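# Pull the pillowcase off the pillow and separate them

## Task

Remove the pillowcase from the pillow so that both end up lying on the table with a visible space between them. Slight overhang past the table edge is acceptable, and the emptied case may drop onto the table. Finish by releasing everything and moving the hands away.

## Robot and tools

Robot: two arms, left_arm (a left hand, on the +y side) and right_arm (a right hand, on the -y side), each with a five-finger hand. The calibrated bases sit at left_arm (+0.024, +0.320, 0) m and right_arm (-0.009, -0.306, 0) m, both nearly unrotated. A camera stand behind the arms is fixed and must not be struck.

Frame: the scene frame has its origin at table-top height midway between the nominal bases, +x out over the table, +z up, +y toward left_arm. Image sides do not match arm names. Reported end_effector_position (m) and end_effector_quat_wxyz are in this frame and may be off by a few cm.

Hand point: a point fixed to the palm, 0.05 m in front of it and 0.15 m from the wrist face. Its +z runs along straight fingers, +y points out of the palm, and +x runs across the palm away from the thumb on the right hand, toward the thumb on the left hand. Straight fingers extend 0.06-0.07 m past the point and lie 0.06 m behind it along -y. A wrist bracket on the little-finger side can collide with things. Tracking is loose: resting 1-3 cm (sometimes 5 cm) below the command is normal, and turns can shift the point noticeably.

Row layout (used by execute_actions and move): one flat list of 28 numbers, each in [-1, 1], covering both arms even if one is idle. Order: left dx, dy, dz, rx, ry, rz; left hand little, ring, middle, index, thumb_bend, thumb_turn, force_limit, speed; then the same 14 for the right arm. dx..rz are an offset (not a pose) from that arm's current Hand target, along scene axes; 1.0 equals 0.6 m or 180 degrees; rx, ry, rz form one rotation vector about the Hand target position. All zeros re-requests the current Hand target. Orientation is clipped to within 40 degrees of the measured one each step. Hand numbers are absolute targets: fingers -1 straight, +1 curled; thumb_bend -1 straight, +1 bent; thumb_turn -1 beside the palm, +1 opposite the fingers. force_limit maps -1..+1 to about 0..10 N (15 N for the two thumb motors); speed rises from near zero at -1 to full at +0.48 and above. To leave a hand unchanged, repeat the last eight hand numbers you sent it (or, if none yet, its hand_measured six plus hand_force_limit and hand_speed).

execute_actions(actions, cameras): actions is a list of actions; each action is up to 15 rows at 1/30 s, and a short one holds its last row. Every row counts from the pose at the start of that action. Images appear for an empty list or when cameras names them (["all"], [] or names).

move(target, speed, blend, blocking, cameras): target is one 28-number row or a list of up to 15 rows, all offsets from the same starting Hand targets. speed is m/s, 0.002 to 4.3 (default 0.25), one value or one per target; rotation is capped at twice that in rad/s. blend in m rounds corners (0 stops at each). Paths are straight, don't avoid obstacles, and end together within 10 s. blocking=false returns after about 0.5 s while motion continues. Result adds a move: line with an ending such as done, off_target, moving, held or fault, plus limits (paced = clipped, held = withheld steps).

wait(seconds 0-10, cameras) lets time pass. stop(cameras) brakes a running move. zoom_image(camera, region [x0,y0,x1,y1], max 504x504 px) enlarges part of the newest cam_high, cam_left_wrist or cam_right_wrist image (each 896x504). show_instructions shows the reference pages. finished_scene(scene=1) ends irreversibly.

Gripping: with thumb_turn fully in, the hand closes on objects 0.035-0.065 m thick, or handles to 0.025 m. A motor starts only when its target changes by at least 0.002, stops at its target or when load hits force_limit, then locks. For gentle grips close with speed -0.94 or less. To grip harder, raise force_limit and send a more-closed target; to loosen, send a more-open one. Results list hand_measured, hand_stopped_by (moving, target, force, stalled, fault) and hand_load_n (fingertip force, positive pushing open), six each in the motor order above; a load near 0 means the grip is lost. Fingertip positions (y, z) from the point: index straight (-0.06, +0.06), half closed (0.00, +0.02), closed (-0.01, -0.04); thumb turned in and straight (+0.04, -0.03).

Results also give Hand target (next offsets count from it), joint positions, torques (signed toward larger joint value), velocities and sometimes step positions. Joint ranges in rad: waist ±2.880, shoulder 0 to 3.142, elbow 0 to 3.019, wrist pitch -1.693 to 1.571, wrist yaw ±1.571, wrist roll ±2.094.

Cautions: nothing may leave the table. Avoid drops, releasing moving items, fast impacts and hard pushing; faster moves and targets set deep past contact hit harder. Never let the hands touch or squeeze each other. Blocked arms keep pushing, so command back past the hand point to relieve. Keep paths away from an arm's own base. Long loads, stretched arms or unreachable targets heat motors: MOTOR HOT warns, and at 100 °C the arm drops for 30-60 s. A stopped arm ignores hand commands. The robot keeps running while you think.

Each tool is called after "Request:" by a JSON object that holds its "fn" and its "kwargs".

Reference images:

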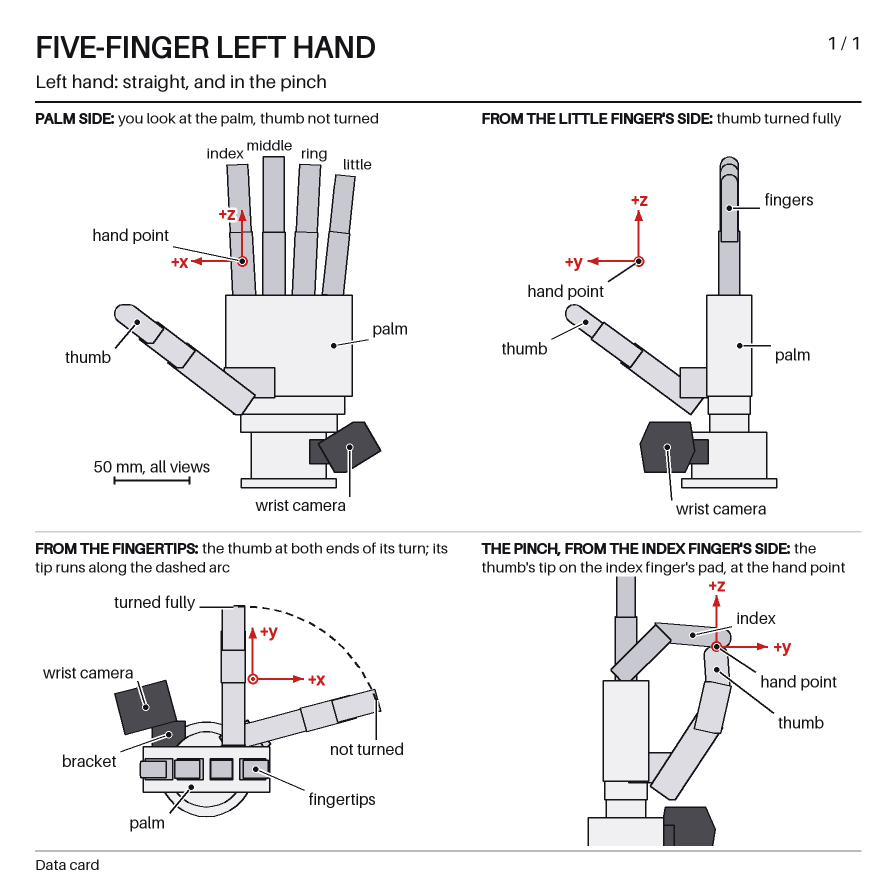

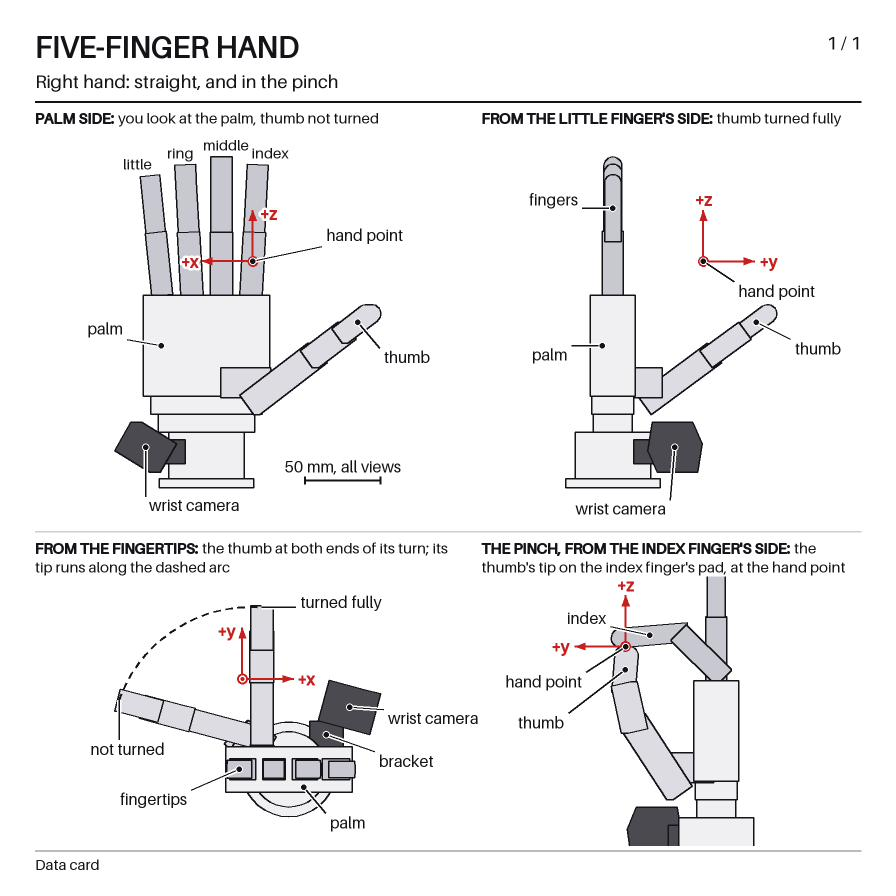

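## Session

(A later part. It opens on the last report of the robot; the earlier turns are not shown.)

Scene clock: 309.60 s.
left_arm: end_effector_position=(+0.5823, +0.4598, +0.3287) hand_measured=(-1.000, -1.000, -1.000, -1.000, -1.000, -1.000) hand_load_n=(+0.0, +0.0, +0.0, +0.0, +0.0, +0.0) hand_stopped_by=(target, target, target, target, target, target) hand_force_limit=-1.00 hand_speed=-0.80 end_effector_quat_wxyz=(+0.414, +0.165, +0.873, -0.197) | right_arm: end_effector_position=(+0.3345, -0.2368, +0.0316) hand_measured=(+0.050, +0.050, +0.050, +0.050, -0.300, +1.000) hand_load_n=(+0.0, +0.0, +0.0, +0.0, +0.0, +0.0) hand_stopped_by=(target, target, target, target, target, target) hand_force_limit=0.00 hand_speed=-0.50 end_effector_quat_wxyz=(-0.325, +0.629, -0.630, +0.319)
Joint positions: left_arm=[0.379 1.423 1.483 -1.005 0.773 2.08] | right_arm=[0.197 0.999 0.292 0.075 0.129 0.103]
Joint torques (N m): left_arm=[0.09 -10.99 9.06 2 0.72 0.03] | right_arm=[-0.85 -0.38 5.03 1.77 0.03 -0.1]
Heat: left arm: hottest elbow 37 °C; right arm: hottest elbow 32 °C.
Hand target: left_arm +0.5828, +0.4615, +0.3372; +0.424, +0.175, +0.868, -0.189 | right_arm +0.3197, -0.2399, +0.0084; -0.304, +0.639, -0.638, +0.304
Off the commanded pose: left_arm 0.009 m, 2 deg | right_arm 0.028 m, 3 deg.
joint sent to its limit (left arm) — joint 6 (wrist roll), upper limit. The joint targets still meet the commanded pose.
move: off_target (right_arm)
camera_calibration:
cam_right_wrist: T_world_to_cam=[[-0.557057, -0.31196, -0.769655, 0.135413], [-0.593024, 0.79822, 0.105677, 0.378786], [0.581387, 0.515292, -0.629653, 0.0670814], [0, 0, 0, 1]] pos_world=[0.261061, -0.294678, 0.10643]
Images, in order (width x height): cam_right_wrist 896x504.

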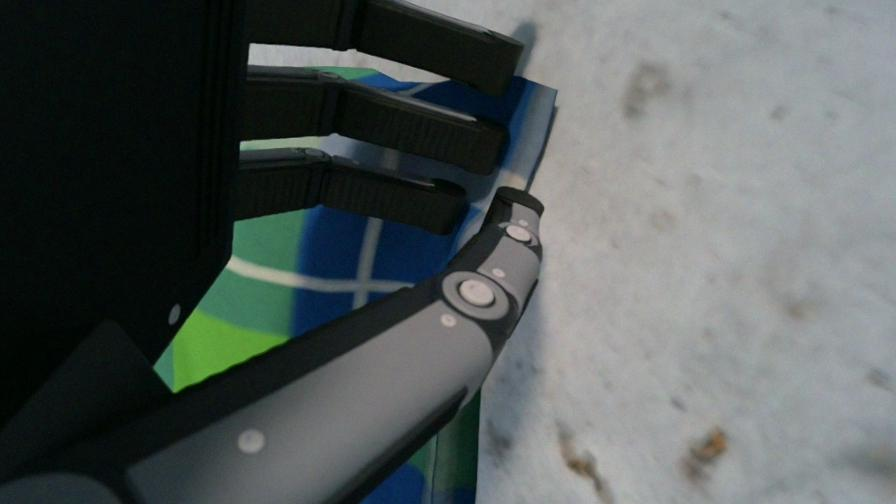

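Request:
{"fn": "move", "kwargs": {"target": [[0, 0, 0, 0, 0, 0, -1, -1, -1, -1, -1, -1, -1, -0.8, 0.0, 0.0, 0.08, 0, 0, 0, 0.05, 0.05, 0.05, 0.05, -0.6, 1, 0, 0],[0, 0, 0, 0, 0, 0, -1, -1, -1, -1, -1, -1, -1, -0.8, 0.02, 0.0, 0.08, 0, -0.133, 0, 0.05, 0.05, 0.05, 0.05, -0.6, 1, 0, 0], [0, 0, 0, 0, 0, 0, -1, -1, -1, -1, -1, -1, -1, -0.8, 0.02, 0.0, 0.02, 0, -0.133, 0, 0.05, 0.05, 0.05, 0.05, -0.6, 1, 0, 0]], "cameras": ["cam_right_wrist"], "speed": 0.08}}

Scene clock: 372.03 s.
left_arm: end_effector_position=(+0.5823, +0.4598, +0.3287) hand_measured=(-1.000, -1.000, -1.000, -1.000, -1.000, -1.000) hand_load_n=(+0.0, +0.0, +0.0, +0.0, +0.0, +0.0) hand_stopped_by=(target, target, target, target, target, target) hand_force_limit=-1.00 hand_speed=-0.80 end_effector_quat_wxyz=(+0.414, +0.165, +0.873, -0.197) | right_arm: end_effector_position=(+0.3411, -0.2416, +0.0342) hand_measured=(+0.050, +0.050, +0.050, +0.050, -0.600, +1.000) hand_load_n=(+0.0, +0.0, +0.0, +0.0, -1.5, -1.0) hand_stopped_by=(target, target, target, target, target, target) hand_force_limit=0.00 hand_speed=0.00 end_effector_quat_wxyz=(-0.442, +0.546, -0.562, +0.437)
Joint positions: left_arm=[0.379 1.423 1.483 -1.005 0.773 2.08] | right_arm=[0.226 1.268 0.048 0.986 0.2 0.068]
Joint torques (N m): left_arm=[0.15 -11.05 9.07 1.98 0.72 0.03] | right_arm=[0.26 -1.2 3.34 2.15 0.08 -0.19]
Heat: left arm: hottest elbow 38 °C; right arm: hottest elbow 31 °C.
Hand target: left_arm +0.5828, +0.4615, +0.3372; +0.424, +0.175, +0.868, -0.189 | right_arm +0.3317, -0.2399, +0.0204; -0.430, +0.562, -0.561, +0.430
Off the commanded pose: left_arm 0.009 m, 2 deg | right_arm 0.017 m, 2 deg.
joint sent to its limit (left arm) — joint 6 (wrist roll), upper limit. The joint targets still meet the commanded pose.
move: off_target (right_arm)
camera_calibration:
cam_right_wrist: T_world_to_cam=[[-0.222678, -0.294548, -0.929331, 0.035153], [-0.57268, 0.810976, -0.119815, 0.39011], [0.788956, 0.505529, -0.349268, -0.0153944], [0, 0, 0, 1]] pos_world=[0.243382, -0.298233, 0.074033]
Images, in order (width x height): cam_right_wrist 896x504.

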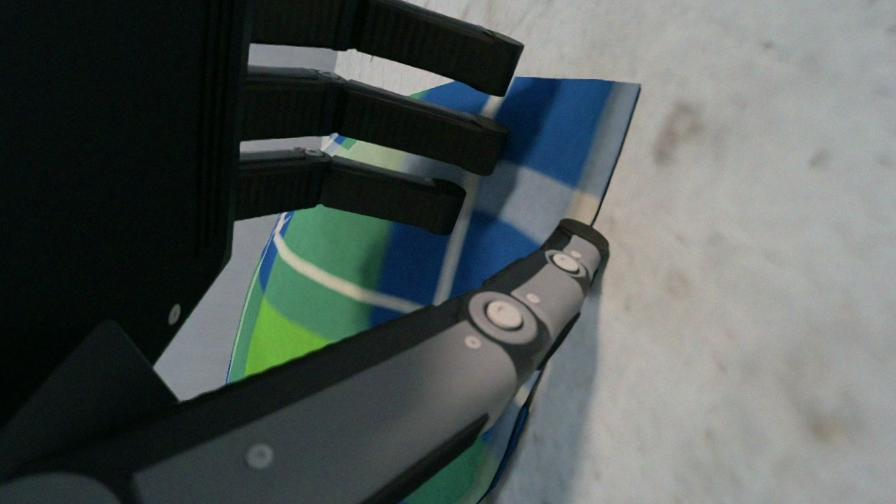

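Request:
{"fn": "zoom_image", "kwargs": {"camera": "cam_right_wrist", "region": [440, 60, 680, 300]}}

Scaled by 2.100 from the camera's 896x504 image, which has a finer 1280x720 frame.

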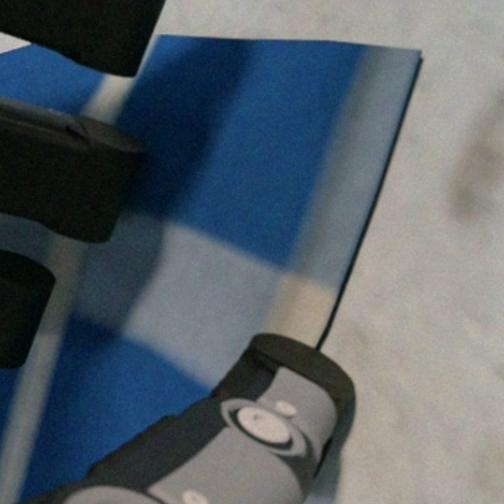

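Request:
{"fn": "move", "kwargs": {"target": [[0, 0, 0, 0, 0, 0, -1, -1, -1, -1, -1, -1, -1, -0.8, -0.01, 0.0, 0.06, 0, 0, 0, 0.05, 0.05, 0.05, 0.05, -0.6, 1, 0, 0],[0, 0, 0, 0, 0, 0, -1, -1, -1, -1, -1, -1, -1, -0.8, -0.06, 0.0, 0.06, 0, 0, 0, 0.05, 0.05, 0.05, 0.05, -0.6, 1, 0, 0], [0, 0, 0, 0, 0, 0, -1, -1, -1, -1, -1, -1, -1, -0.8, -0.06, 0.0, -0.01, 0, 0, 0, 0.05, 0.05, 0.05, 0.05, -0.6, 1, 0, 0]], "cameras": ["cam_right_wrist"], "speed": 0.08}}

Request:
{"fn": "zoom_image", "kwargs": {"camera": "cam_right_wrist", "region": [440, 60, 680, 300]}}

Scene clock: 394.60 s.
left_arm: end_effector_position=(+0.5823, +0.4598, +0.3287) hand_measured=(-1.000, -1.000, -1.000, -1.000, -1.000, -1.000) hand_load_n=(+0.0, +0.0, +0.0, +0.0, +0.0, +0.0) hand_stopped_by=(target, target, target, target, target, target) hand_force_limit=-1.00 hand_speed=-0.80 end_effector_quat_wxyz=(+0.414, +0.165, +0.873, -0.197) | right_arm: end_effector_position=(+0.3062, -0.2420, +0.0597) hand_measured=(+0.050, +0.050, +0.050, +0.050, -0.600, +1.000) hand_load_n=(+0.0, +0.0, +0.0, +0.0, +0.0, +0.0) hand_stopped_by=(target, target, target, target, target, target) hand_force_limit=0.00 hand_speed=0.00 end_effector_quat_wxyz=(-0.433, +0.555, -0.561, +0.435)
Joint positions: left_arm=[0.379 1.423 1.483 -1.005 0.773 2.08] | right_arm=[0.273 0.722 0.018 0.447 0.245 0.066]
Joint torques (N m): left_arm=[0.09 -11.05 9.06 1.98 0.72 0.03] | right_arm=[0.09 1.38 7.3 2.33 0.03 -0.11]
Heat: left arm: hottest elbow 38 °C; right arm: hottest elbow 30 °C.
Hand target: left_arm +0.5828, +0.4615, +0.3372; +0.424, +0.175, +0.868, -0.189 | right_arm +0.3070, -0.2421, +0.0589; -0.432, +0.555, -0.562, +0.435 (not the last commanded pose)
Off the commanded pose: left_arm 0.009 m, 2 deg | right_arm 0.047 m, 1 deg.
joint sent to its limit (left arm) — joint 6 (wrist roll), upper limit. The joint targets still meet the commanded pose.
move: held (right_arm; a check stopped the path); path passed 2 of 3 targets; limits=held
pose unreachable (right arm): on one or more control steps of this call, first in action 0 (counted from 0), this arm could not follow its commanded pose, so it was not sent that pose on those steps. It may still have moved: this result reports where it is.
cause: moving toward the commanded pose would bring two parts of the arm too close to each other (joints 2 (shoulder) and 3 (elbow) lie between them).
camera_calibration:
cam_right_wrist: T_world_to_cam=[[-0.239482, -0.311317, -0.919636, 0.0514708], [-0.578556, 0.806417, -0.122328, 0.374402], [0.779693, 0.502765, -0.373237, 0.0249118], [0, 0, 0, 1]] pos_world=[0.209515, -0.298426, 0.102432]
Images, in order (width x height): cam_right_wrist 896x504.

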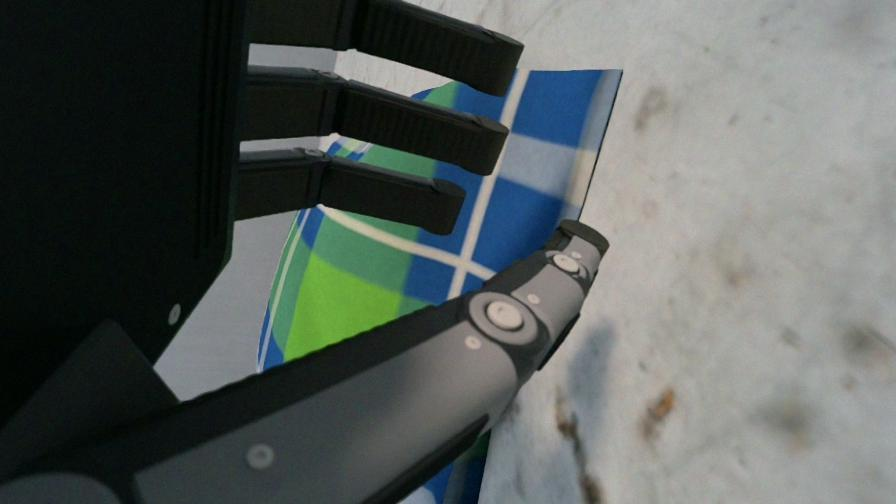

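Scaled by 2.100 from the camera's 896x504 image, which has a finer 1280x720 frame.

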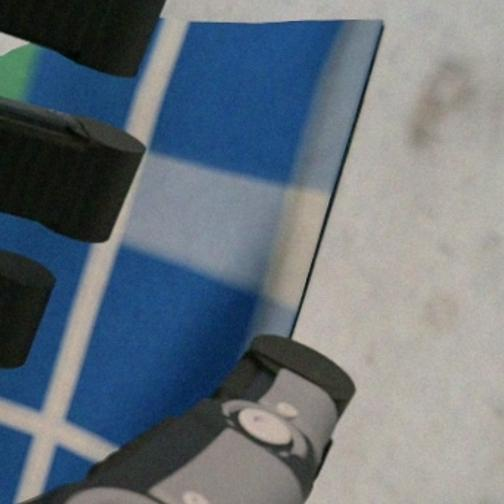

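Request:
{"fn": "move", "kwargs": {"target": [[0, 0, 0, 0, 0, 0, -1, -1, -1, -1, -1, -1, -1, -0.8, 0.0, 0.0, 0.32, 0, 0, 0, -0.2, -0.2, -0.2, -0.2, -0.6, 1, 0, 0],[0, 0, 0, 0, 0, 0, -1, -1, -1, -1, -1, -1, -1, -0.8, 0.52, -0.097, 0.25, -0.0267, 0.0187, 0.6106, -0.2, -0.2, -0.2, -0.2, -0.6, 1, 0, 0]], "cameras": ["cam_high","cam_right_wrist"], "speed": [0.15, 0.3]}}

Scene clock: 438.67 s.
left_arm: end_effector_position=(+0.5823, +0.4598, +0.3287) hand_measured=(-1.000, -1.000, -1.000, -1.000, -1.000, -1.000) hand_load_n=(+0.0, +0.0, +0.0, +0.0, +0.0, +0.0) hand_stopped_by=(target, target, target, target, target, target) hand_force_limit=-1.00 hand_speed=-0.80 end_effector_quat_wxyz=(+0.414, +0.165, +0.873, -0.197) | right_arm: end_effector_position=(+0.6055, -0.3042, +0.2012) hand_measured=(-0.200, -0.200, -0.200, -0.200, -0.600, +1.000) hand_load_n=(+0.0, +0.0, +0.0, +0.0, +0.0, +0.0) hand_stopped_by=(target, target, target, target, target, target) hand_force_limit=0.00 hand_speed=0.00 end_effector_quat_wxyz=(-0.516, +0.852, +0.008, +0.082)
Joint positions: left_arm=[0.379 1.423 1.483 -1.005 0.773 2.08] | right_arm=[-0.2 2.059 2.024 -1.693 -1.094 -1.914]
Joint torques (N m): left_arm=[0.15 -11.05 9.06 1.99 0.72 0.03] | right_arm=[1.67 -16.73 11.4 -0.24 -0.64 -0.2]
Heat: left arm: hottest elbow 38 °C; right arm: hottest elbow 34 °C.
Hand target: left_arm +0.5828, +0.4615, +0.3372; +0.424, +0.175, +0.868, -0.189 | right_arm +0.6191, -0.3004, +0.2091; -0.570, +0.804, +0.137, -0.098
Off the commanded pose: left_arm 0.009 m, 2 deg | right_arm 0.016 m, 27 deg.
joint sent to its limit (left arm) — joint 6 (wrist roll), upper limit. The joint targets still meet the commanded pose.
joint sent to its limit (right arm) — joint 4 (wrist pitch), lower limit. The joint targets are off in orientation, not in position.
move: off_target (right_arm)
camera_calibration:
cam_right_wrist: T_world_to_cam=[[0.404573, -0.467814, -0.785793, -0.230557], [-0.834525, -0.54028, -0.108013, 0.357411], [-0.374018, 0.699463, -0.608985, 0.681439], [0, 0, 0, 1]] pos_world=[0.646416, -0.391397, 0.272421]
Images, in order (width x height): cam_high 896x504, cam_right_wrist 896x504.

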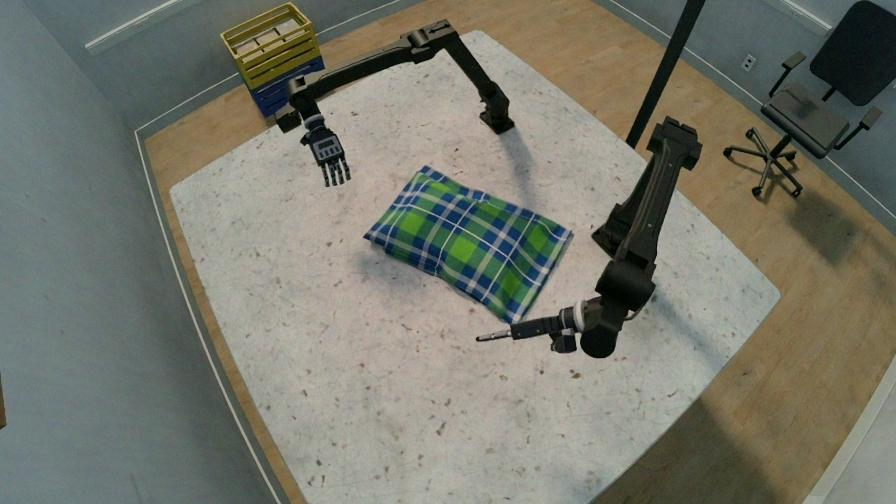

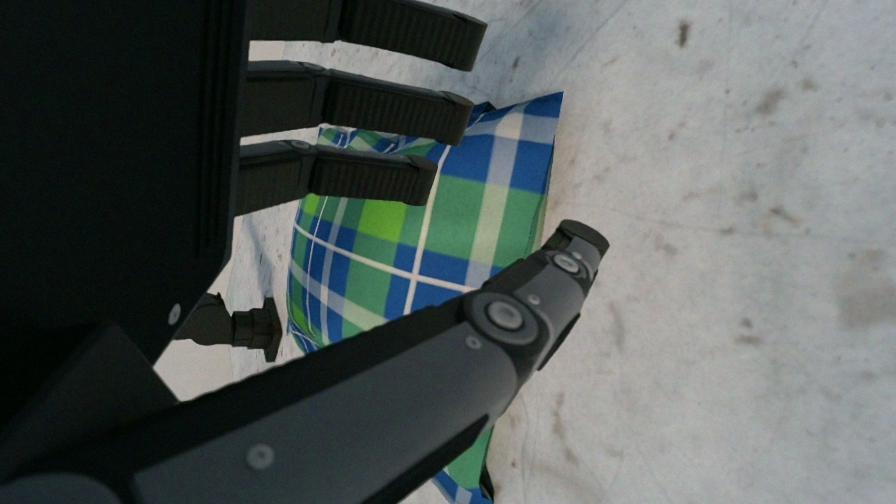

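Request:
{"fn": "zoom_image", "kwargs": {"camera": "cam_right_wrist", "region": [430, 80, 620, 280]}}

Request:
{"fn": "zoom_image", "kwargs": {"camera": "cam_high", "region": [350, 150, 580, 335]}}

Scaled by 2.520 from the camera's 896x504 image, which has a finer 1280x720 frame.

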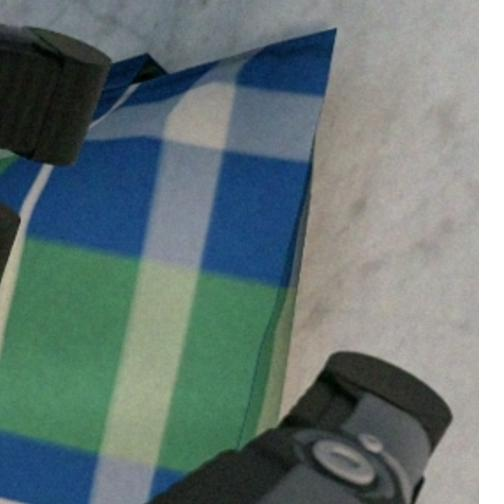

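Scaled by 2.191 from the camera's 896x504 image, which has a finer 1280x720 frame.

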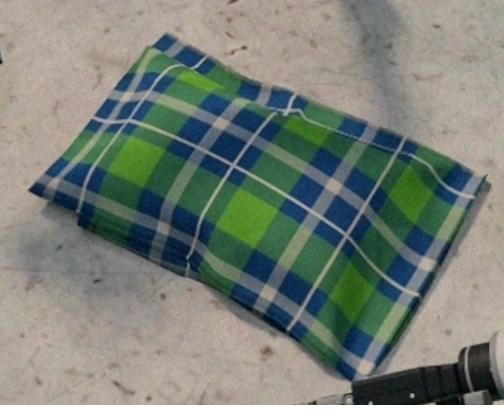

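Request:
{"fn": "move", "kwargs": {"target": [0, 0, 0, 0, 0, 0, -1, -1, -1, -1, -1, -1, -1, -0.8, -0.02, 0.0, -0.2, 0, 0, 0, -0.2, -0.2, -0.2, -0.2, -1, 0, 0, 0], "cameras": ["cam_right_wrist"], "speed": 0.15}}

Request:
{"fn": "zoom_image", "kwargs": {"camera": "cam_right_wrist", "region": [300, 60, 700, 400]}}

Scene clock: 458.40 s.
left_arm: end_effector_position=(+0.5823, +0.4598, +0.3287) hand_measured=(-1.000, -1.000, -1.000, -1.000, -1.000, -1.000) hand_load_n=(+0.0, +0.0, +0.0, +0.0, +0.0, +0.0) hand_stopped_by=(target, target, target, target, target, target) hand_force_limit=-1.00 hand_speed=-0.80 end_effector_quat_wxyz=(+0.414, +0.165, +0.873, -0.197) | right_arm: end_effector_position=(+0.6098, -0.3077, +0.1040) hand_measured=(-0.200, -0.200, -0.200, -0.200, -1.000, +0.000) hand_load_n=(+0.0, +0.0, +0.0, +0.0, +0.0, +0.0) hand_stopped_by=(target, target, target, target, target, target) hand_force_limit=0.00 hand_speed=0.00 end_effector_quat_wxyz=(-0.502, +0.863, +0.047, +0.044)
Joint positions: left_arm=[0.379 1.423 1.483 -1.005 0.773 2.08] | right_arm=[-0.186 2.197 2.007 -1.693 -1.027 -2.073]
Joint torques (N m): left_arm=[0.09 -11.05 9.07 2 0.72 0.03] | right_arm=[0.44 -17.26 6.45 -0.62 -0.52 -0.26]
Heat: left arm: hottest elbow 38 °C; right arm: hottest elbow 38 °C.
Hand target: left_arm +0.5828, +0.4615, +0.3372; +0.424, +0.175, +0.868, -0.189 | right_arm +0.6071, -0.3005, +0.0892; -0.570, +0.804, +0.137, -0.098
Off the commanded pose: left_arm 0.009 m, 2 deg | right_arm 0.017 m, 22 deg.
joint sent to its limit (left arm) — joint 6 (wrist roll), upper limit. The joint targets still meet the commanded pose.
joint sent to its limit (right arm) — joint 4 (wrist pitch), lower limit; joint 6 (wrist roll), lower limit. The joint targets are off in orientation, not in position.
move: off_target (right_arm)
camera_calibration:
cam_right_wrist: T_world_to_cam=[[0.432331, -0.457445, -0.777068, -0.325002], [-0.775884, -0.627812, -0.0620914, 0.281118], [-0.459449, 0.629759, -0.626347, 0.658727], [0, 0, 0, 1]] pos_world=[0.661276, -0.38702, 0.177498]
Images, in order (width x height): cam_right_wrist 896x504.

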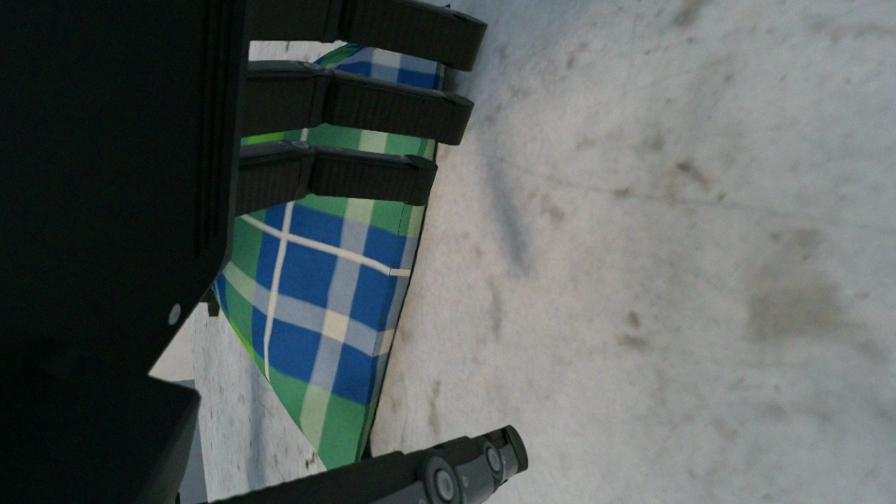

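Scaled by 1.260 from the camera's 896x504 image, which has a finer 1280x720 frame.

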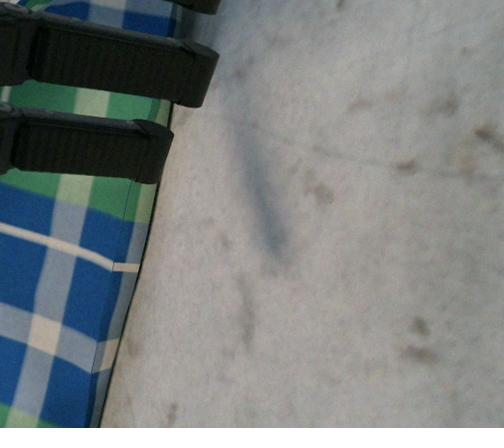

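Request:
{"fn": "move", "kwargs": {"target": [[0, 0, 0, 0, 0, 0, -1, -1, -1, -1, -1, -1, -1, -0.8, 0.0, 0.0, 0.25, -0.2276, 0.0974, -0.4527, -0.5, -0.5, -0.5, -0.5, -1, 1, 0, 0],[0, 0, 0, 0, 0, 0, -1, -1, -1, -1, -1, -1, -1, -0.8, 0.0, 0.319, 0.1, -0.2276, 0.0974, -0.4527, -0.5, -0.5, -0.5, -0.5, -1, 1, 0, 0]], "cameras": ["cam_high","cam_right_wrist"], "speed": [0.25, 0.2]}}

Scene clock: 510.07 s.
left_arm: end_effector_position=(+0.5823, +0.4598, +0.3287) hand_measured=(-1.000, -1.000, -1.000, -1.000, -1.000, -1.000) hand_load_n=(+0.0, +0.0, +0.0, +0.0, +0.0, +0.0) hand_stopped_by=(target, target, target, target, target, target) hand_force_limit=-1.00 hand_speed=-0.80 end_effector_quat_wxyz=(+0.414, +0.165, +0.873, -0.197) | right_arm: end_effector_position=(+0.6050, -0.1108, +0.1659) hand_measured=(-0.500, -0.500, -0.500, -0.500, -1.000, +1.000) hand_load_n=(+0.0, +0.0, +0.0, +0.0, +0.0, +0.0) hand_stopped_by=(target, target, target, target, target, target) hand_force_limit=0.00 hand_speed=0.00 end_effector_quat_wxyz=(-0.222, +0.812, -0.520, +0.147)
Joint positions: left_arm=[0.379 1.423 1.483 -1.005 0.773 2.08] | right_arm=[0.281 1.831 1.696 -0.903 -0.084 -0.158]
Joint torques (N m): left_arm=[0.09 -10.99 9.07 1.99 0.72 0.03] | right_arm=[0.62 -15.91 7.57 1.91 0 0.02]
Heat: left arm: hottest elbow 39 °C; right arm: hottest elbow 36 °C.
Hand target: left_arm +0.5828, +0.4615, +0.3372; +0.424, +0.175, +0.868, -0.189 | right_arm +0.6069, -0.1088, +0.1490; -0.216, +0.811, -0.526, +0.140
Off the commanded pose: left_arm 0.009 m, 2 deg | right_arm 0.017 m, 1 deg.
joint sent to its limit (left arm) — joint 6 (wrist roll), upper limit. The joint targets still meet the commanded pose.
move: off_target (right_arm)
camera_calibration:
cam_right_wrist: T_world_to_cam=[[-0.608637, -0.630931, -0.481131, 0.376747], [-0.791887, 0.521047, 0.318473, 0.478685], [0.0497576, 0.574836, -0.816754, 0.288769], [0, 0, 0, 1]] pos_world=[0.593998, -0.17771, 0.26467]
Images, in order (width x height): cam_high 896x504, cam_right_wrist 896x504.

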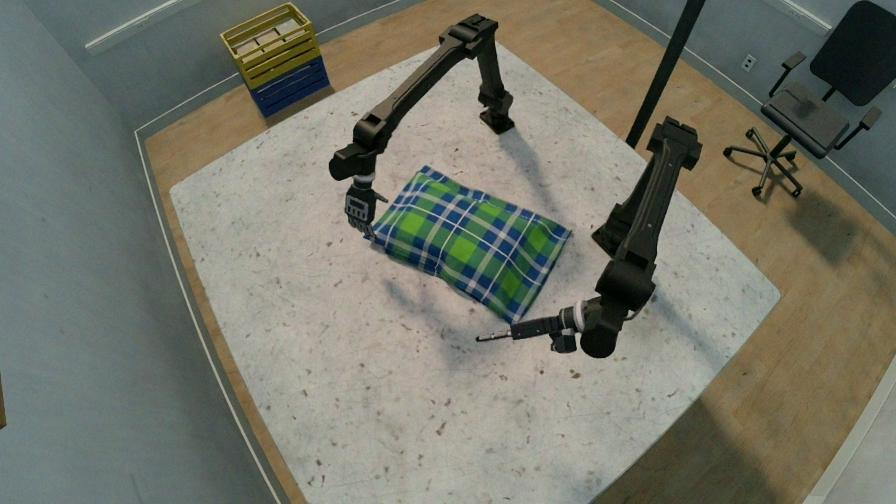

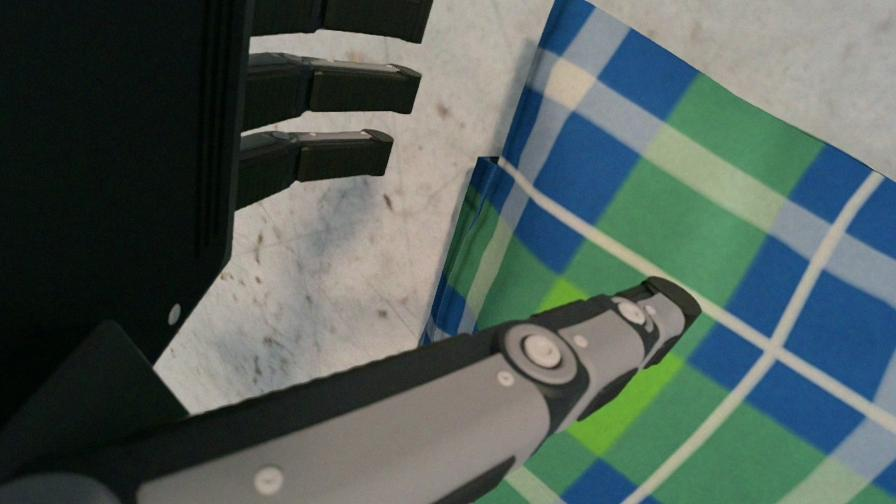

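Request:
{"fn": "zoom_image", "kwargs": {"camera": "cam_right_wrist", "region": [400, 0, 720, 320]}}

Scaled by 1.575 from the camera's 896x504 image, which has a finer 1280x720 frame.

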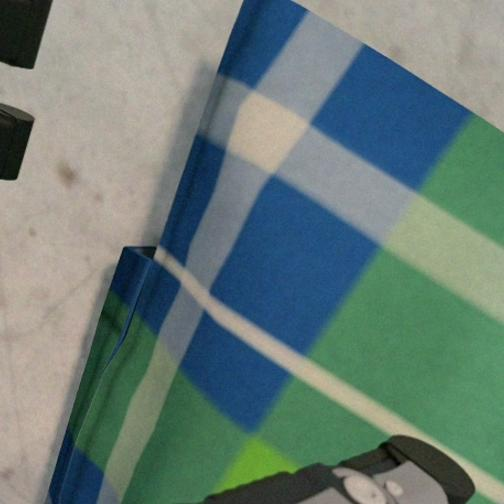

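Request:
{"fn": "move", "kwargs": {"target": [[0, 0, 0, 0, 0, 0, -1, -1, -1, -1, -1, -1, -1, -0.8, 0.021, -0.019, 0.0, 0,0,0, -0.5, -0.5, -0.5, -0.5, -1, 1, 0, 0],[0, 0, 0, 0, 0, 0, -1, -1, -1, -1, -1, -1, -1, -0.8, 0.021, -0.019, -0.18, 0,0,0, -0.5, -0.5, -0.5, -0.5, -1, 1, 0, 0]], "cameras": ["cam_right_wrist"], "speed": [0.1, 0.1]}}

Scene clock: 535.87 s.
left_arm: end_effector_position=(+0.5823, +0.4598, +0.3287) hand_measured=(-1.000, -1.000, -1.000, -1.000, -1.000, -1.000) hand_load_n=(+0.0, +0.0, +0.0, +0.0, +0.0, +0.0) hand_stopped_by=(target, target, target, target, target, target) hand_force_limit=-1.00 hand_speed=-0.80 end_effector_quat_wxyz=(+0.414, +0.165, +0.873, -0.197) | right_arm: end_effector_position=(+0.6203, -0.1131, +0.0627) hand_measured=(-0.500, -0.500, -0.500, -0.500, -1.000, +1.000) hand_load_n=(+0.0, +0.0, +0.0, +0.0, +0.0, +0.0) hand_stopped_by=(target, target, target, target, target, target) hand_force_limit=0.00 hand_speed=0.00 end_effector_quat_wxyz=(-0.226, +0.808, -0.523, +0.148)
Joint positions: left_arm=[0.379 1.423 1.483 -1.005 0.773 2.08] | right_arm=[0.269 1.932 1.564 -0.663 -0.093 -0.157]
Joint torques (N m): left_arm=[0.09 -11.05 9.07 1.99 0.72 0.03] | right_arm=[-0.79 -15.38 6.83 1.87 -0.12 -0.16]
Heat: left arm: hottest elbow 39 °C; right arm: hottest elbow 35 °C.
Hand target: left_arm +0.5828, +0.4615, +0.3372; +0.424, +0.175, +0.868, -0.189 | right_arm +0.6197, -0.1204, +0.0411; -0.216, +0.810, -0.526, +0.141
Off the commanded pose: left_arm 0.009 m, 2 deg | right_arm 0.023 m, 1 deg.
joint sent to its limit (left arm) — joint 6 (wrist roll), upper limit. The joint targets still meet the commanded pose.
move: off_target (right_arm)
camera_calibration:
cam_right_wrist: T_world_to_cam=[[-0.611161, -0.621779, -0.489768, 0.338035], [-0.789374, 0.524208, 0.319524, 0.523582], [0.0580668, 0.58189, -0.811192, 0.200303], [0, 0, 0, 1]] pos_world=[0.608264, -0.180837, 0.160746]
Images, in order (width x height): cam_right_wrist 896x504.

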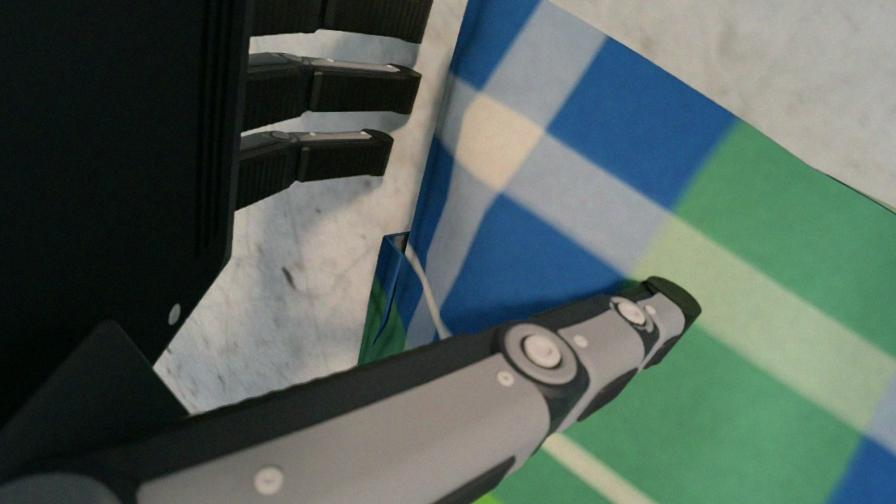

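Request:
{"fn": "move", "kwargs": {"target": [0, 0, 0, 0, 0, 0, -1, -1, -1, -1, -1, -1, -1, -0.8, 0, -0.008, -0.04, 0,0,0, -0.5, -0.5, -0.5, -0.5, -1, 1, 0, 0], "cameras": ["cam_right_wrist"], "speed": [0.1]}}

Scene clock: 541.30 s.
left_arm: end_effector_position=(+0.5823, +0.4598, +0.3287) hand_measured=(-1.000, -1.000, -1.000, -1.000, -1.000, -1.000) hand_load_n=(+0.0, +0.0, +0.0, +0.0, +0.0, +0.0) hand_stopped_by=(target, target, target, target, target, target) hand_force_limit=-1.00 hand_speed=-0.80 end_effector_quat_wxyz=(+0.414, +0.165, +0.873, -0.197) | right_arm: end_effector_position=(+0.6260, -0.1137, +0.0585) hand_measured=(-0.500, -0.500, -0.500, -0.500, -1.000, +1.000) hand_load_n=(+0.0, +0.0, -4.0, +0.0, +0.0, +0.0) hand_stopped_by=(target, target, target, target, target, target) hand_force_limit=0.00 hand_speed=0.00 end_effector_quat_wxyz=(-0.239, +0.804, -0.521, +0.156)
Joint positions: left_arm=[0.379 1.423 1.483 -1.005 0.773 2.08] | right_arm=[0.264 1.932 1.544 -0.611 -0.1 -0.158]
Joint torques (N m): left_arm=[0.09 -11.11 9.06 1.99 0.72 0.03] | right_arm=[-1.08 -14.62 6.26 2.19 -0.02 -0.26]
Heat: left arm: hottest elbow 39 °C; right arm: hottest elbow 35 °C.
Hand target: left_arm +0.5828, +0.4615, +0.3372; +0.424, +0.175, +0.868, -0.189 | right_arm +0.6197, -0.1253, +0.0171; -0.216, +0.810, -0.526, +0.141
Off the commanded pose: left_arm 0.009 m, 2 deg | right_arm 0.043 m, 3 deg.
joint sent to its limit (left arm) — joint 6 (wrist roll), upper limit. The joint targets still meet the commanded pose.
move: off_target (right_arm)
camera_calibration:
cam_right_wrist: T_world_to_cam=[[-0.596635, -0.614624, -0.516008, 0.332388], [-0.798254, 0.520681, 0.302791, 0.535911], [0.082573, 0.592561, -0.801282, 0.182149], [0, 0, 0, 1]] pos_world=[0.611066, -0.18268, 0.155199]
Images, in order (width x height): cam_right_wrist 896x504.

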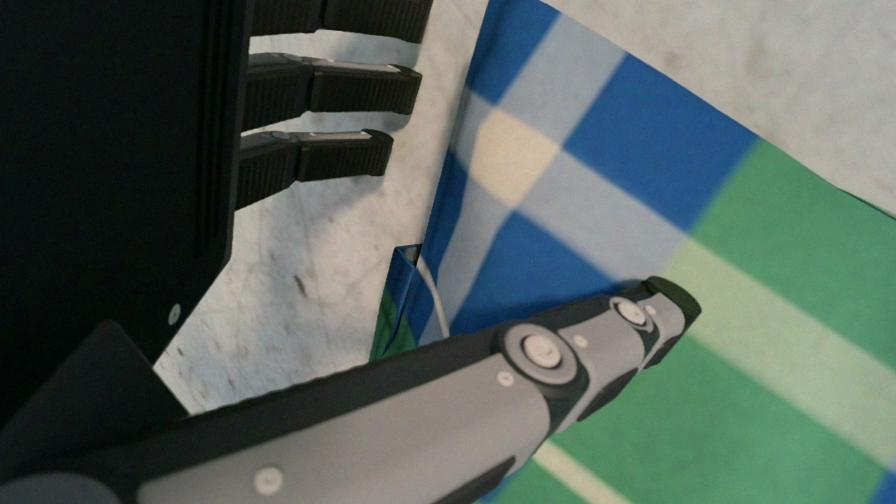

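Request:
{"fn": "move", "kwargs": {"target": [0, 0, 0, 0, 0, 0, -1, -1, -1, -1, -1, -1, -1, -0.8, 0, 0, 0.01, 0,0,0, -0.2, -0.2, -0.2, -0.2, -1, 1, 0, -0.6], "cameras": ["cam_right_wrist"], "speed": [0.1]}}

Scene clock: 555.13 s.
left_arm: end_effector_position=(+0.5823, +0.4598, +0.3287) hand_measured=(-1.000, -1.000, -1.000, -1.000, -1.000, -1.000) hand_load_n=(+0.0, +0.0, +0.0, +0.0, +0.0, +0.0) hand_stopped_by=(target, target, target, target, target, target) hand_force_limit=-1.00 hand_speed=-0.80 end_effector_quat_wxyz=(+0.414, +0.165, +0.873, -0.197) | right_arm: end_effector_position=(+0.6264, -0.1136, +0.0547) hand_measured=(-0.200, -0.200, -0.200, -0.200, -1.000, +1.000) hand_load_n=(+0.5, +0.0, +0.0, +0.0, +0.0, +0.0) hand_stopped_by=(target, target, target, target, target, target) hand_force_limit=0.00 hand_speed=-0.60 end_effector_quat_wxyz=(-0.239, +0.805, -0.520, +0.156)
Joint positions: left_arm=[0.379 1.423 1.483 -1.005 0.773 2.08] | right_arm=[0.264 1.936 1.54 -0.602 -0.1 -0.159]
Joint torques (N m): left_arm=[0.09 -11.05 9.06 1.99 0.72 0.03] | right_arm=[-1.44 -14.51 6.75 0.83 -0.01 -0.28]
Heat: left arm: hottest elbow 39 °C; right arm: hottest elbow 34 °C.
Hand target: left_arm +0.5828, +0.4615, +0.3372; +0.424, +0.175, +0.868, -0.189 | right_arm +0.6197, -0.1252, +0.0231; -0.216, +0.810, -0.526, +0.141
Off the commanded pose: left_arm 0.009 m, 2 deg | right_arm 0.034 m, 3 deg.
joint sent to its limit (left arm) — joint 6 (wrist roll), upper limit. The joint targets still meet the commanded pose.
move: off_target (right_arm)
camera_calibration:
cam_right_wrist: T_world_to_cam=[[-0.59543, -0.615374, -0.516505, 0.32998], [-0.799152, 0.519732, 0.302049, 0.537788], [0.0825715, 0.592616, -0.801242, 0.179097], [0, 0, 0, 1]] pos_world=[0.611466, -0.18258, 0.151499]
Images, in order (width x height): cam_right_wrist 896x504.

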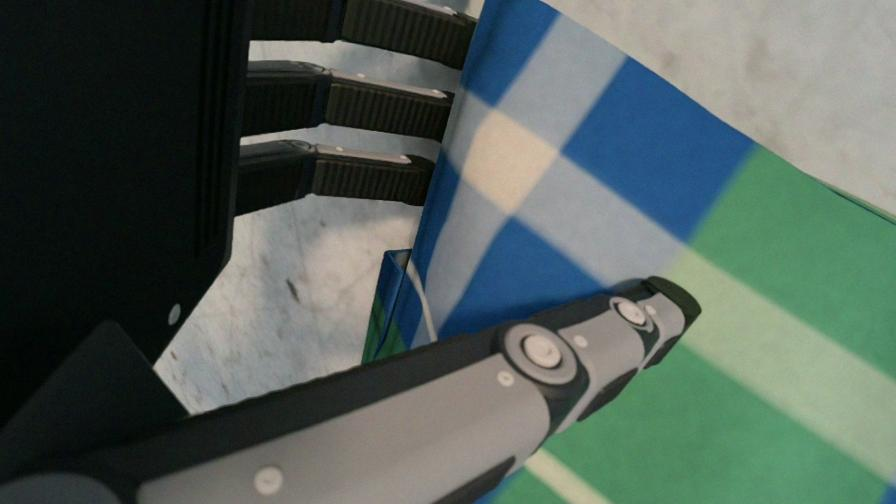

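Request:
{"fn": "move", "kwargs": {"target": [0, 0, 0, 0, 0, 0, -1, -1, -1, -1, -1, -1, -1, -0.8, 0, 0, 0, 0,0,0, 0, 0, 0, 0, -1, 1, 0, -0.6], "cameras": ["cam_right_wrist"], "speed": [0.1]}}

Scene clock: 560.70 s.
left_arm: end_effector_position=(+0.5823, +0.4598, +0.3287) hand_measured=(-1.000, -1.000, -1.000, -1.000, -1.000, -1.000) hand_load_n=(+0.0, +0.0, +0.0, +0.0, +0.0, +0.0) hand_stopped_by=(target, target, target, target, target, target) hand_force_limit=-1.00 hand_speed=-0.80 end_effector_quat_wxyz=(+0.414, +0.165, +0.873, -0.197) | right_arm: end_effector_position=(+0.6255, -0.1138, +0.0479) hand_measured=(+0.000, +0.000, +0.000, +0.000, -1.000, +1.000) hand_load_n=(+0.0, +0.0, -1.0, +0.5, +0.0, +0.0) hand_stopped_by=(target, target, target, target, target, target) hand_force_limit=0.00 hand_speed=-0.60 end_effector_quat_wxyz=(-0.236, +0.806, -0.521, +0.153)
Joint positions: left_arm=[0.379 1.423 1.483 -1.005 0.773 2.08] | right_arm=[0.264 1.947 1.54 -0.602 -0.1 -0.159]
Joint torques (N m): left_arm=[0.09 -10.99 9.06 1.99 0.72 0.03] | right_arm=[-1.55 -14.51 6.86 1.02 0.05 -0.27]
Heat: left arm: hottest elbow 39 °C; right arm: hottest elbow 34 °C.
Hand target: left_arm +0.5828, +0.4615, +0.3372; +0.424, +0.175, +0.868, -0.189 | right_arm +0.6197, -0.1252, +0.0232; -0.216, +0.810, -0.526, +0.141
Off the commanded pose: left_arm 0.009 m, 2 deg | right_arm 0.028 m, 3 deg.
joint sent to its limit (left arm) — joint 6 (wrist roll), upper limit. The joint targets still meet the commanded pose.
move: off_target (right_arm)
camera_calibration:
cam_right_wrist: T_world_to_cam=[[-0.600756, -0.616952, -0.508392, 0.328457], [-0.796018, 0.520358, 0.309165, 0.537047], [0.0738056, 0.590422, -0.803713, 0.179121], [0, 0, 0, 1]] pos_world=[0.611601, -0.182571, 0.144911]
Images, in order (width x height): cam_right_wrist 896x504.

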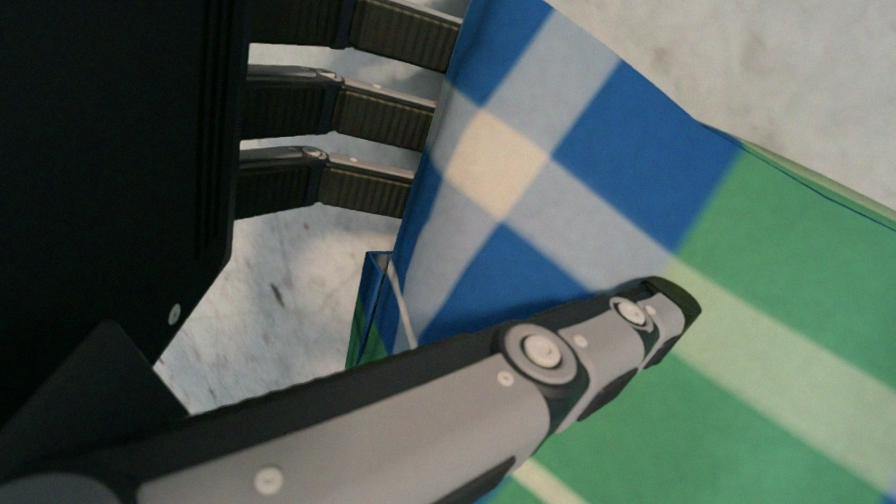

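Request:
{"fn": "move", "kwargs": {"target": [0, 0, 0, 0, 0, 0, -1, -1, -1, -1, -1, -1, -1, -0.8, 0, 0, 0, 0,0,0, 0, 0, 0, 0, 0.3, 1, 0, -0.7], "cameras": ["cam_right_wrist"], "speed": [0.1]}}

Scene clock: 568.20 s.
left_arm: end_effector_position=(+0.5823, +0.4598, +0.3287) hand_measured=(-1.000, -1.000, -1.000, -1.000, -1.000, -1.000) hand_load_n=(+0.0, +0.0, +0.0, +0.0, +0.0, +0.0) hand_stopped_by=(target, target, target, target, target, target) hand_force_limit=-1.00 hand_speed=-0.80 end_effector_quat_wxyz=(+0.414, +0.165, +0.873, -0.197) | right_arm: end_effector_position=(+0.6255, -0.1139, +0.0479) hand_measured=(+0.000, +0.000, +0.000, +0.000, +0.300, +1.000) hand_load_n=(+0.0, +0.0, -1.0, +0.0, +0.0, +0.0) hand_stopped_by=(target, target, target, target, target, target) hand_force_limit=0.00 hand_speed=-0.70 end_effector_quat_wxyz=(-0.236, +0.806, -0.521, +0.153)
Joint positions: left_arm=[0.379 1.423 1.483 -1.005 0.773 2.08] | right_arm=[0.264 1.947 1.54 -0.602 -0.1 -0.16]
Joint torques (N m): left_arm=[0.21 -11.05 9.06 1.99 0.72 0.03] | right_arm=[-0.79 -14.86 6.9 1.28 0.05 -0.29]
Heat: left arm: hottest elbow 39 °C; right arm: hottest elbow 34 °C.
Hand target: left_arm +0.5828, +0.4615, +0.3372; +0.424, +0.175, +0.868, -0.189 | right_arm +0.6197, -0.1252, +0.0232; -0.216, +0.810, -0.526, +0.141
Off the commanded pose: left_arm 0.009 m, 2 deg | right_arm 0.028 m, 3 deg.
joint sent to its limit (left arm) — joint 6 (wrist roll), upper limit. The joint targets still meet the commanded pose.
move: off_target (right_arm)
camera_calibration:
cam_right_wrist: T_world_to_cam=[[-0.600494, -0.617233, -0.508361, 0.328242], [-0.796225, 0.520145, 0.308989, 0.53716], [0.0737029, 0.590316, -0.8038, 0.179177], [0, 0, 0, 1]] pos_world=[0.611602, -0.182571, 0.144911]
Images, in order (width x height): cam_right_wrist 896x504.

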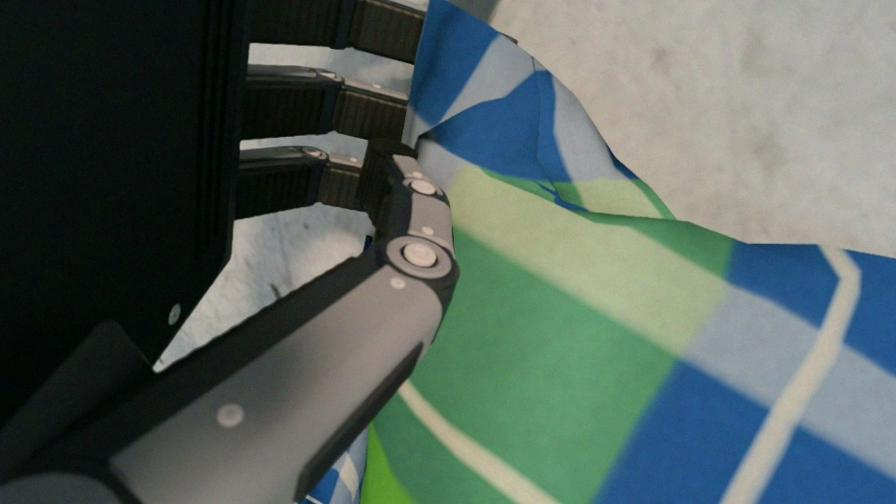

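Request:
{"fn": "move", "kwargs": {"target": [0, 0, 0, 0, 0, 0, -1, -1, -1, -1, -1, -1, -1, -0.8, 0, 0, 0, 0,0,0, 0.5, 0.5, 0.5, 0.5, 0.3, 1, 0.3, -0.7], "cameras": ["cam_right_wrist"], "speed": [0.1]}}

Scene clock: 575.27 s.
left_arm: end_effector_position=(+0.5823, +0.4598, +0.3287) hand_measured=(-1.000, -1.000, -1.000, -1.000, -1.000, -1.000) hand_load_n=(+0.0, +0.0, +0.0, +0.0, +0.0, +0.0) hand_stopped_by=(target, target, target, target, target, target) hand_force_limit=-1.00 hand_speed=-0.80 end_effector_quat_wxyz=(+0.414, +0.165, +0.873, -0.197) | right_arm: end_effector_position=(+0.6252, -0.1139, +0.0457) hand_measured=(+0.500, +0.500, +0.218, +0.244, +0.300, +1.000) hand_load_n=(+0.0, +0.0, +5.0, +8.0, -1.0, +0.0) hand_stopped_by=(target, target, force, force, target, target) hand_force_limit=0.30 hand_speed=-0.70 end_effector_quat_wxyz=(-0.234, +0.806, -0.521, +0.152)
Joint positions: left_arm=[0.379 1.423 1.483 -1.005 0.773 2.08] | right_arm=[0.264 1.95 1.54 -0.602 -0.1 -0.16]
Joint torques (N m): left_arm=[0.09 -10.99 9.06 1.99 0.72 0.03] | right_arm=[-1.03 -14.39 7.06 1.16 0.03 -0.17]
Heat: left arm: hottest elbow 39 °C; right arm: hottest elbow 34 °C.
Hand target: left_arm +0.5828, +0.4615, +0.3372; +0.424, +0.175, +0.868, -0.189 | right_arm +0.6197, -0.1252, +0.0231; -0.216, +0.810, -0.526, +0.141
Off the commanded pose: left_arm 0.009 m, 2 deg | right_arm 0.026 m, 3 deg.
joint sent to its limit (left arm) — joint 6 (wrist roll), upper limit. The joint targets still meet the commanded pose.
move: off_target (right_arm)
camera_calibration:
cam_right_wrist: T_world_to_cam=[[-0.602179, -0.61767, -0.50583, 0.327773], [-0.795197, 0.520401, 0.3112, 0.536917], [0.0710154, 0.589633, -0.804544, 0.179115], [0, 0, 0, 1]] pos_world=[0.611612, -0.182568, 0.142815]
Images, in order (width x height): cam_right_wrist 896x504.

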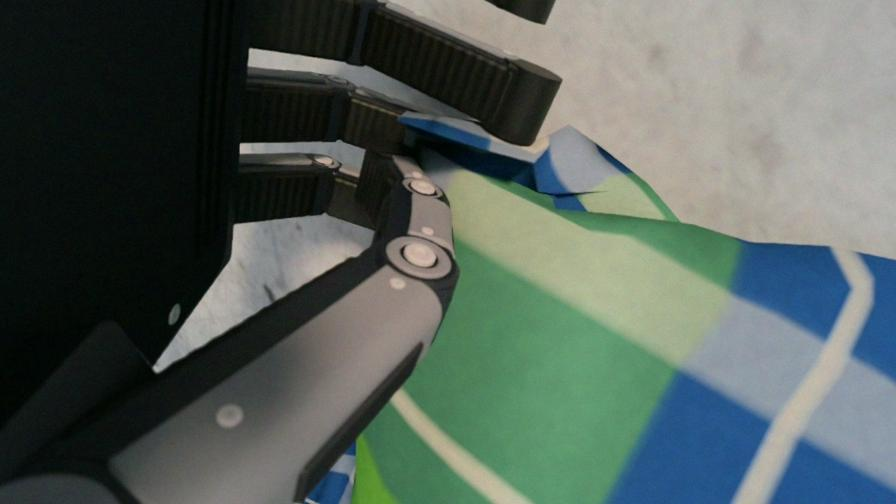

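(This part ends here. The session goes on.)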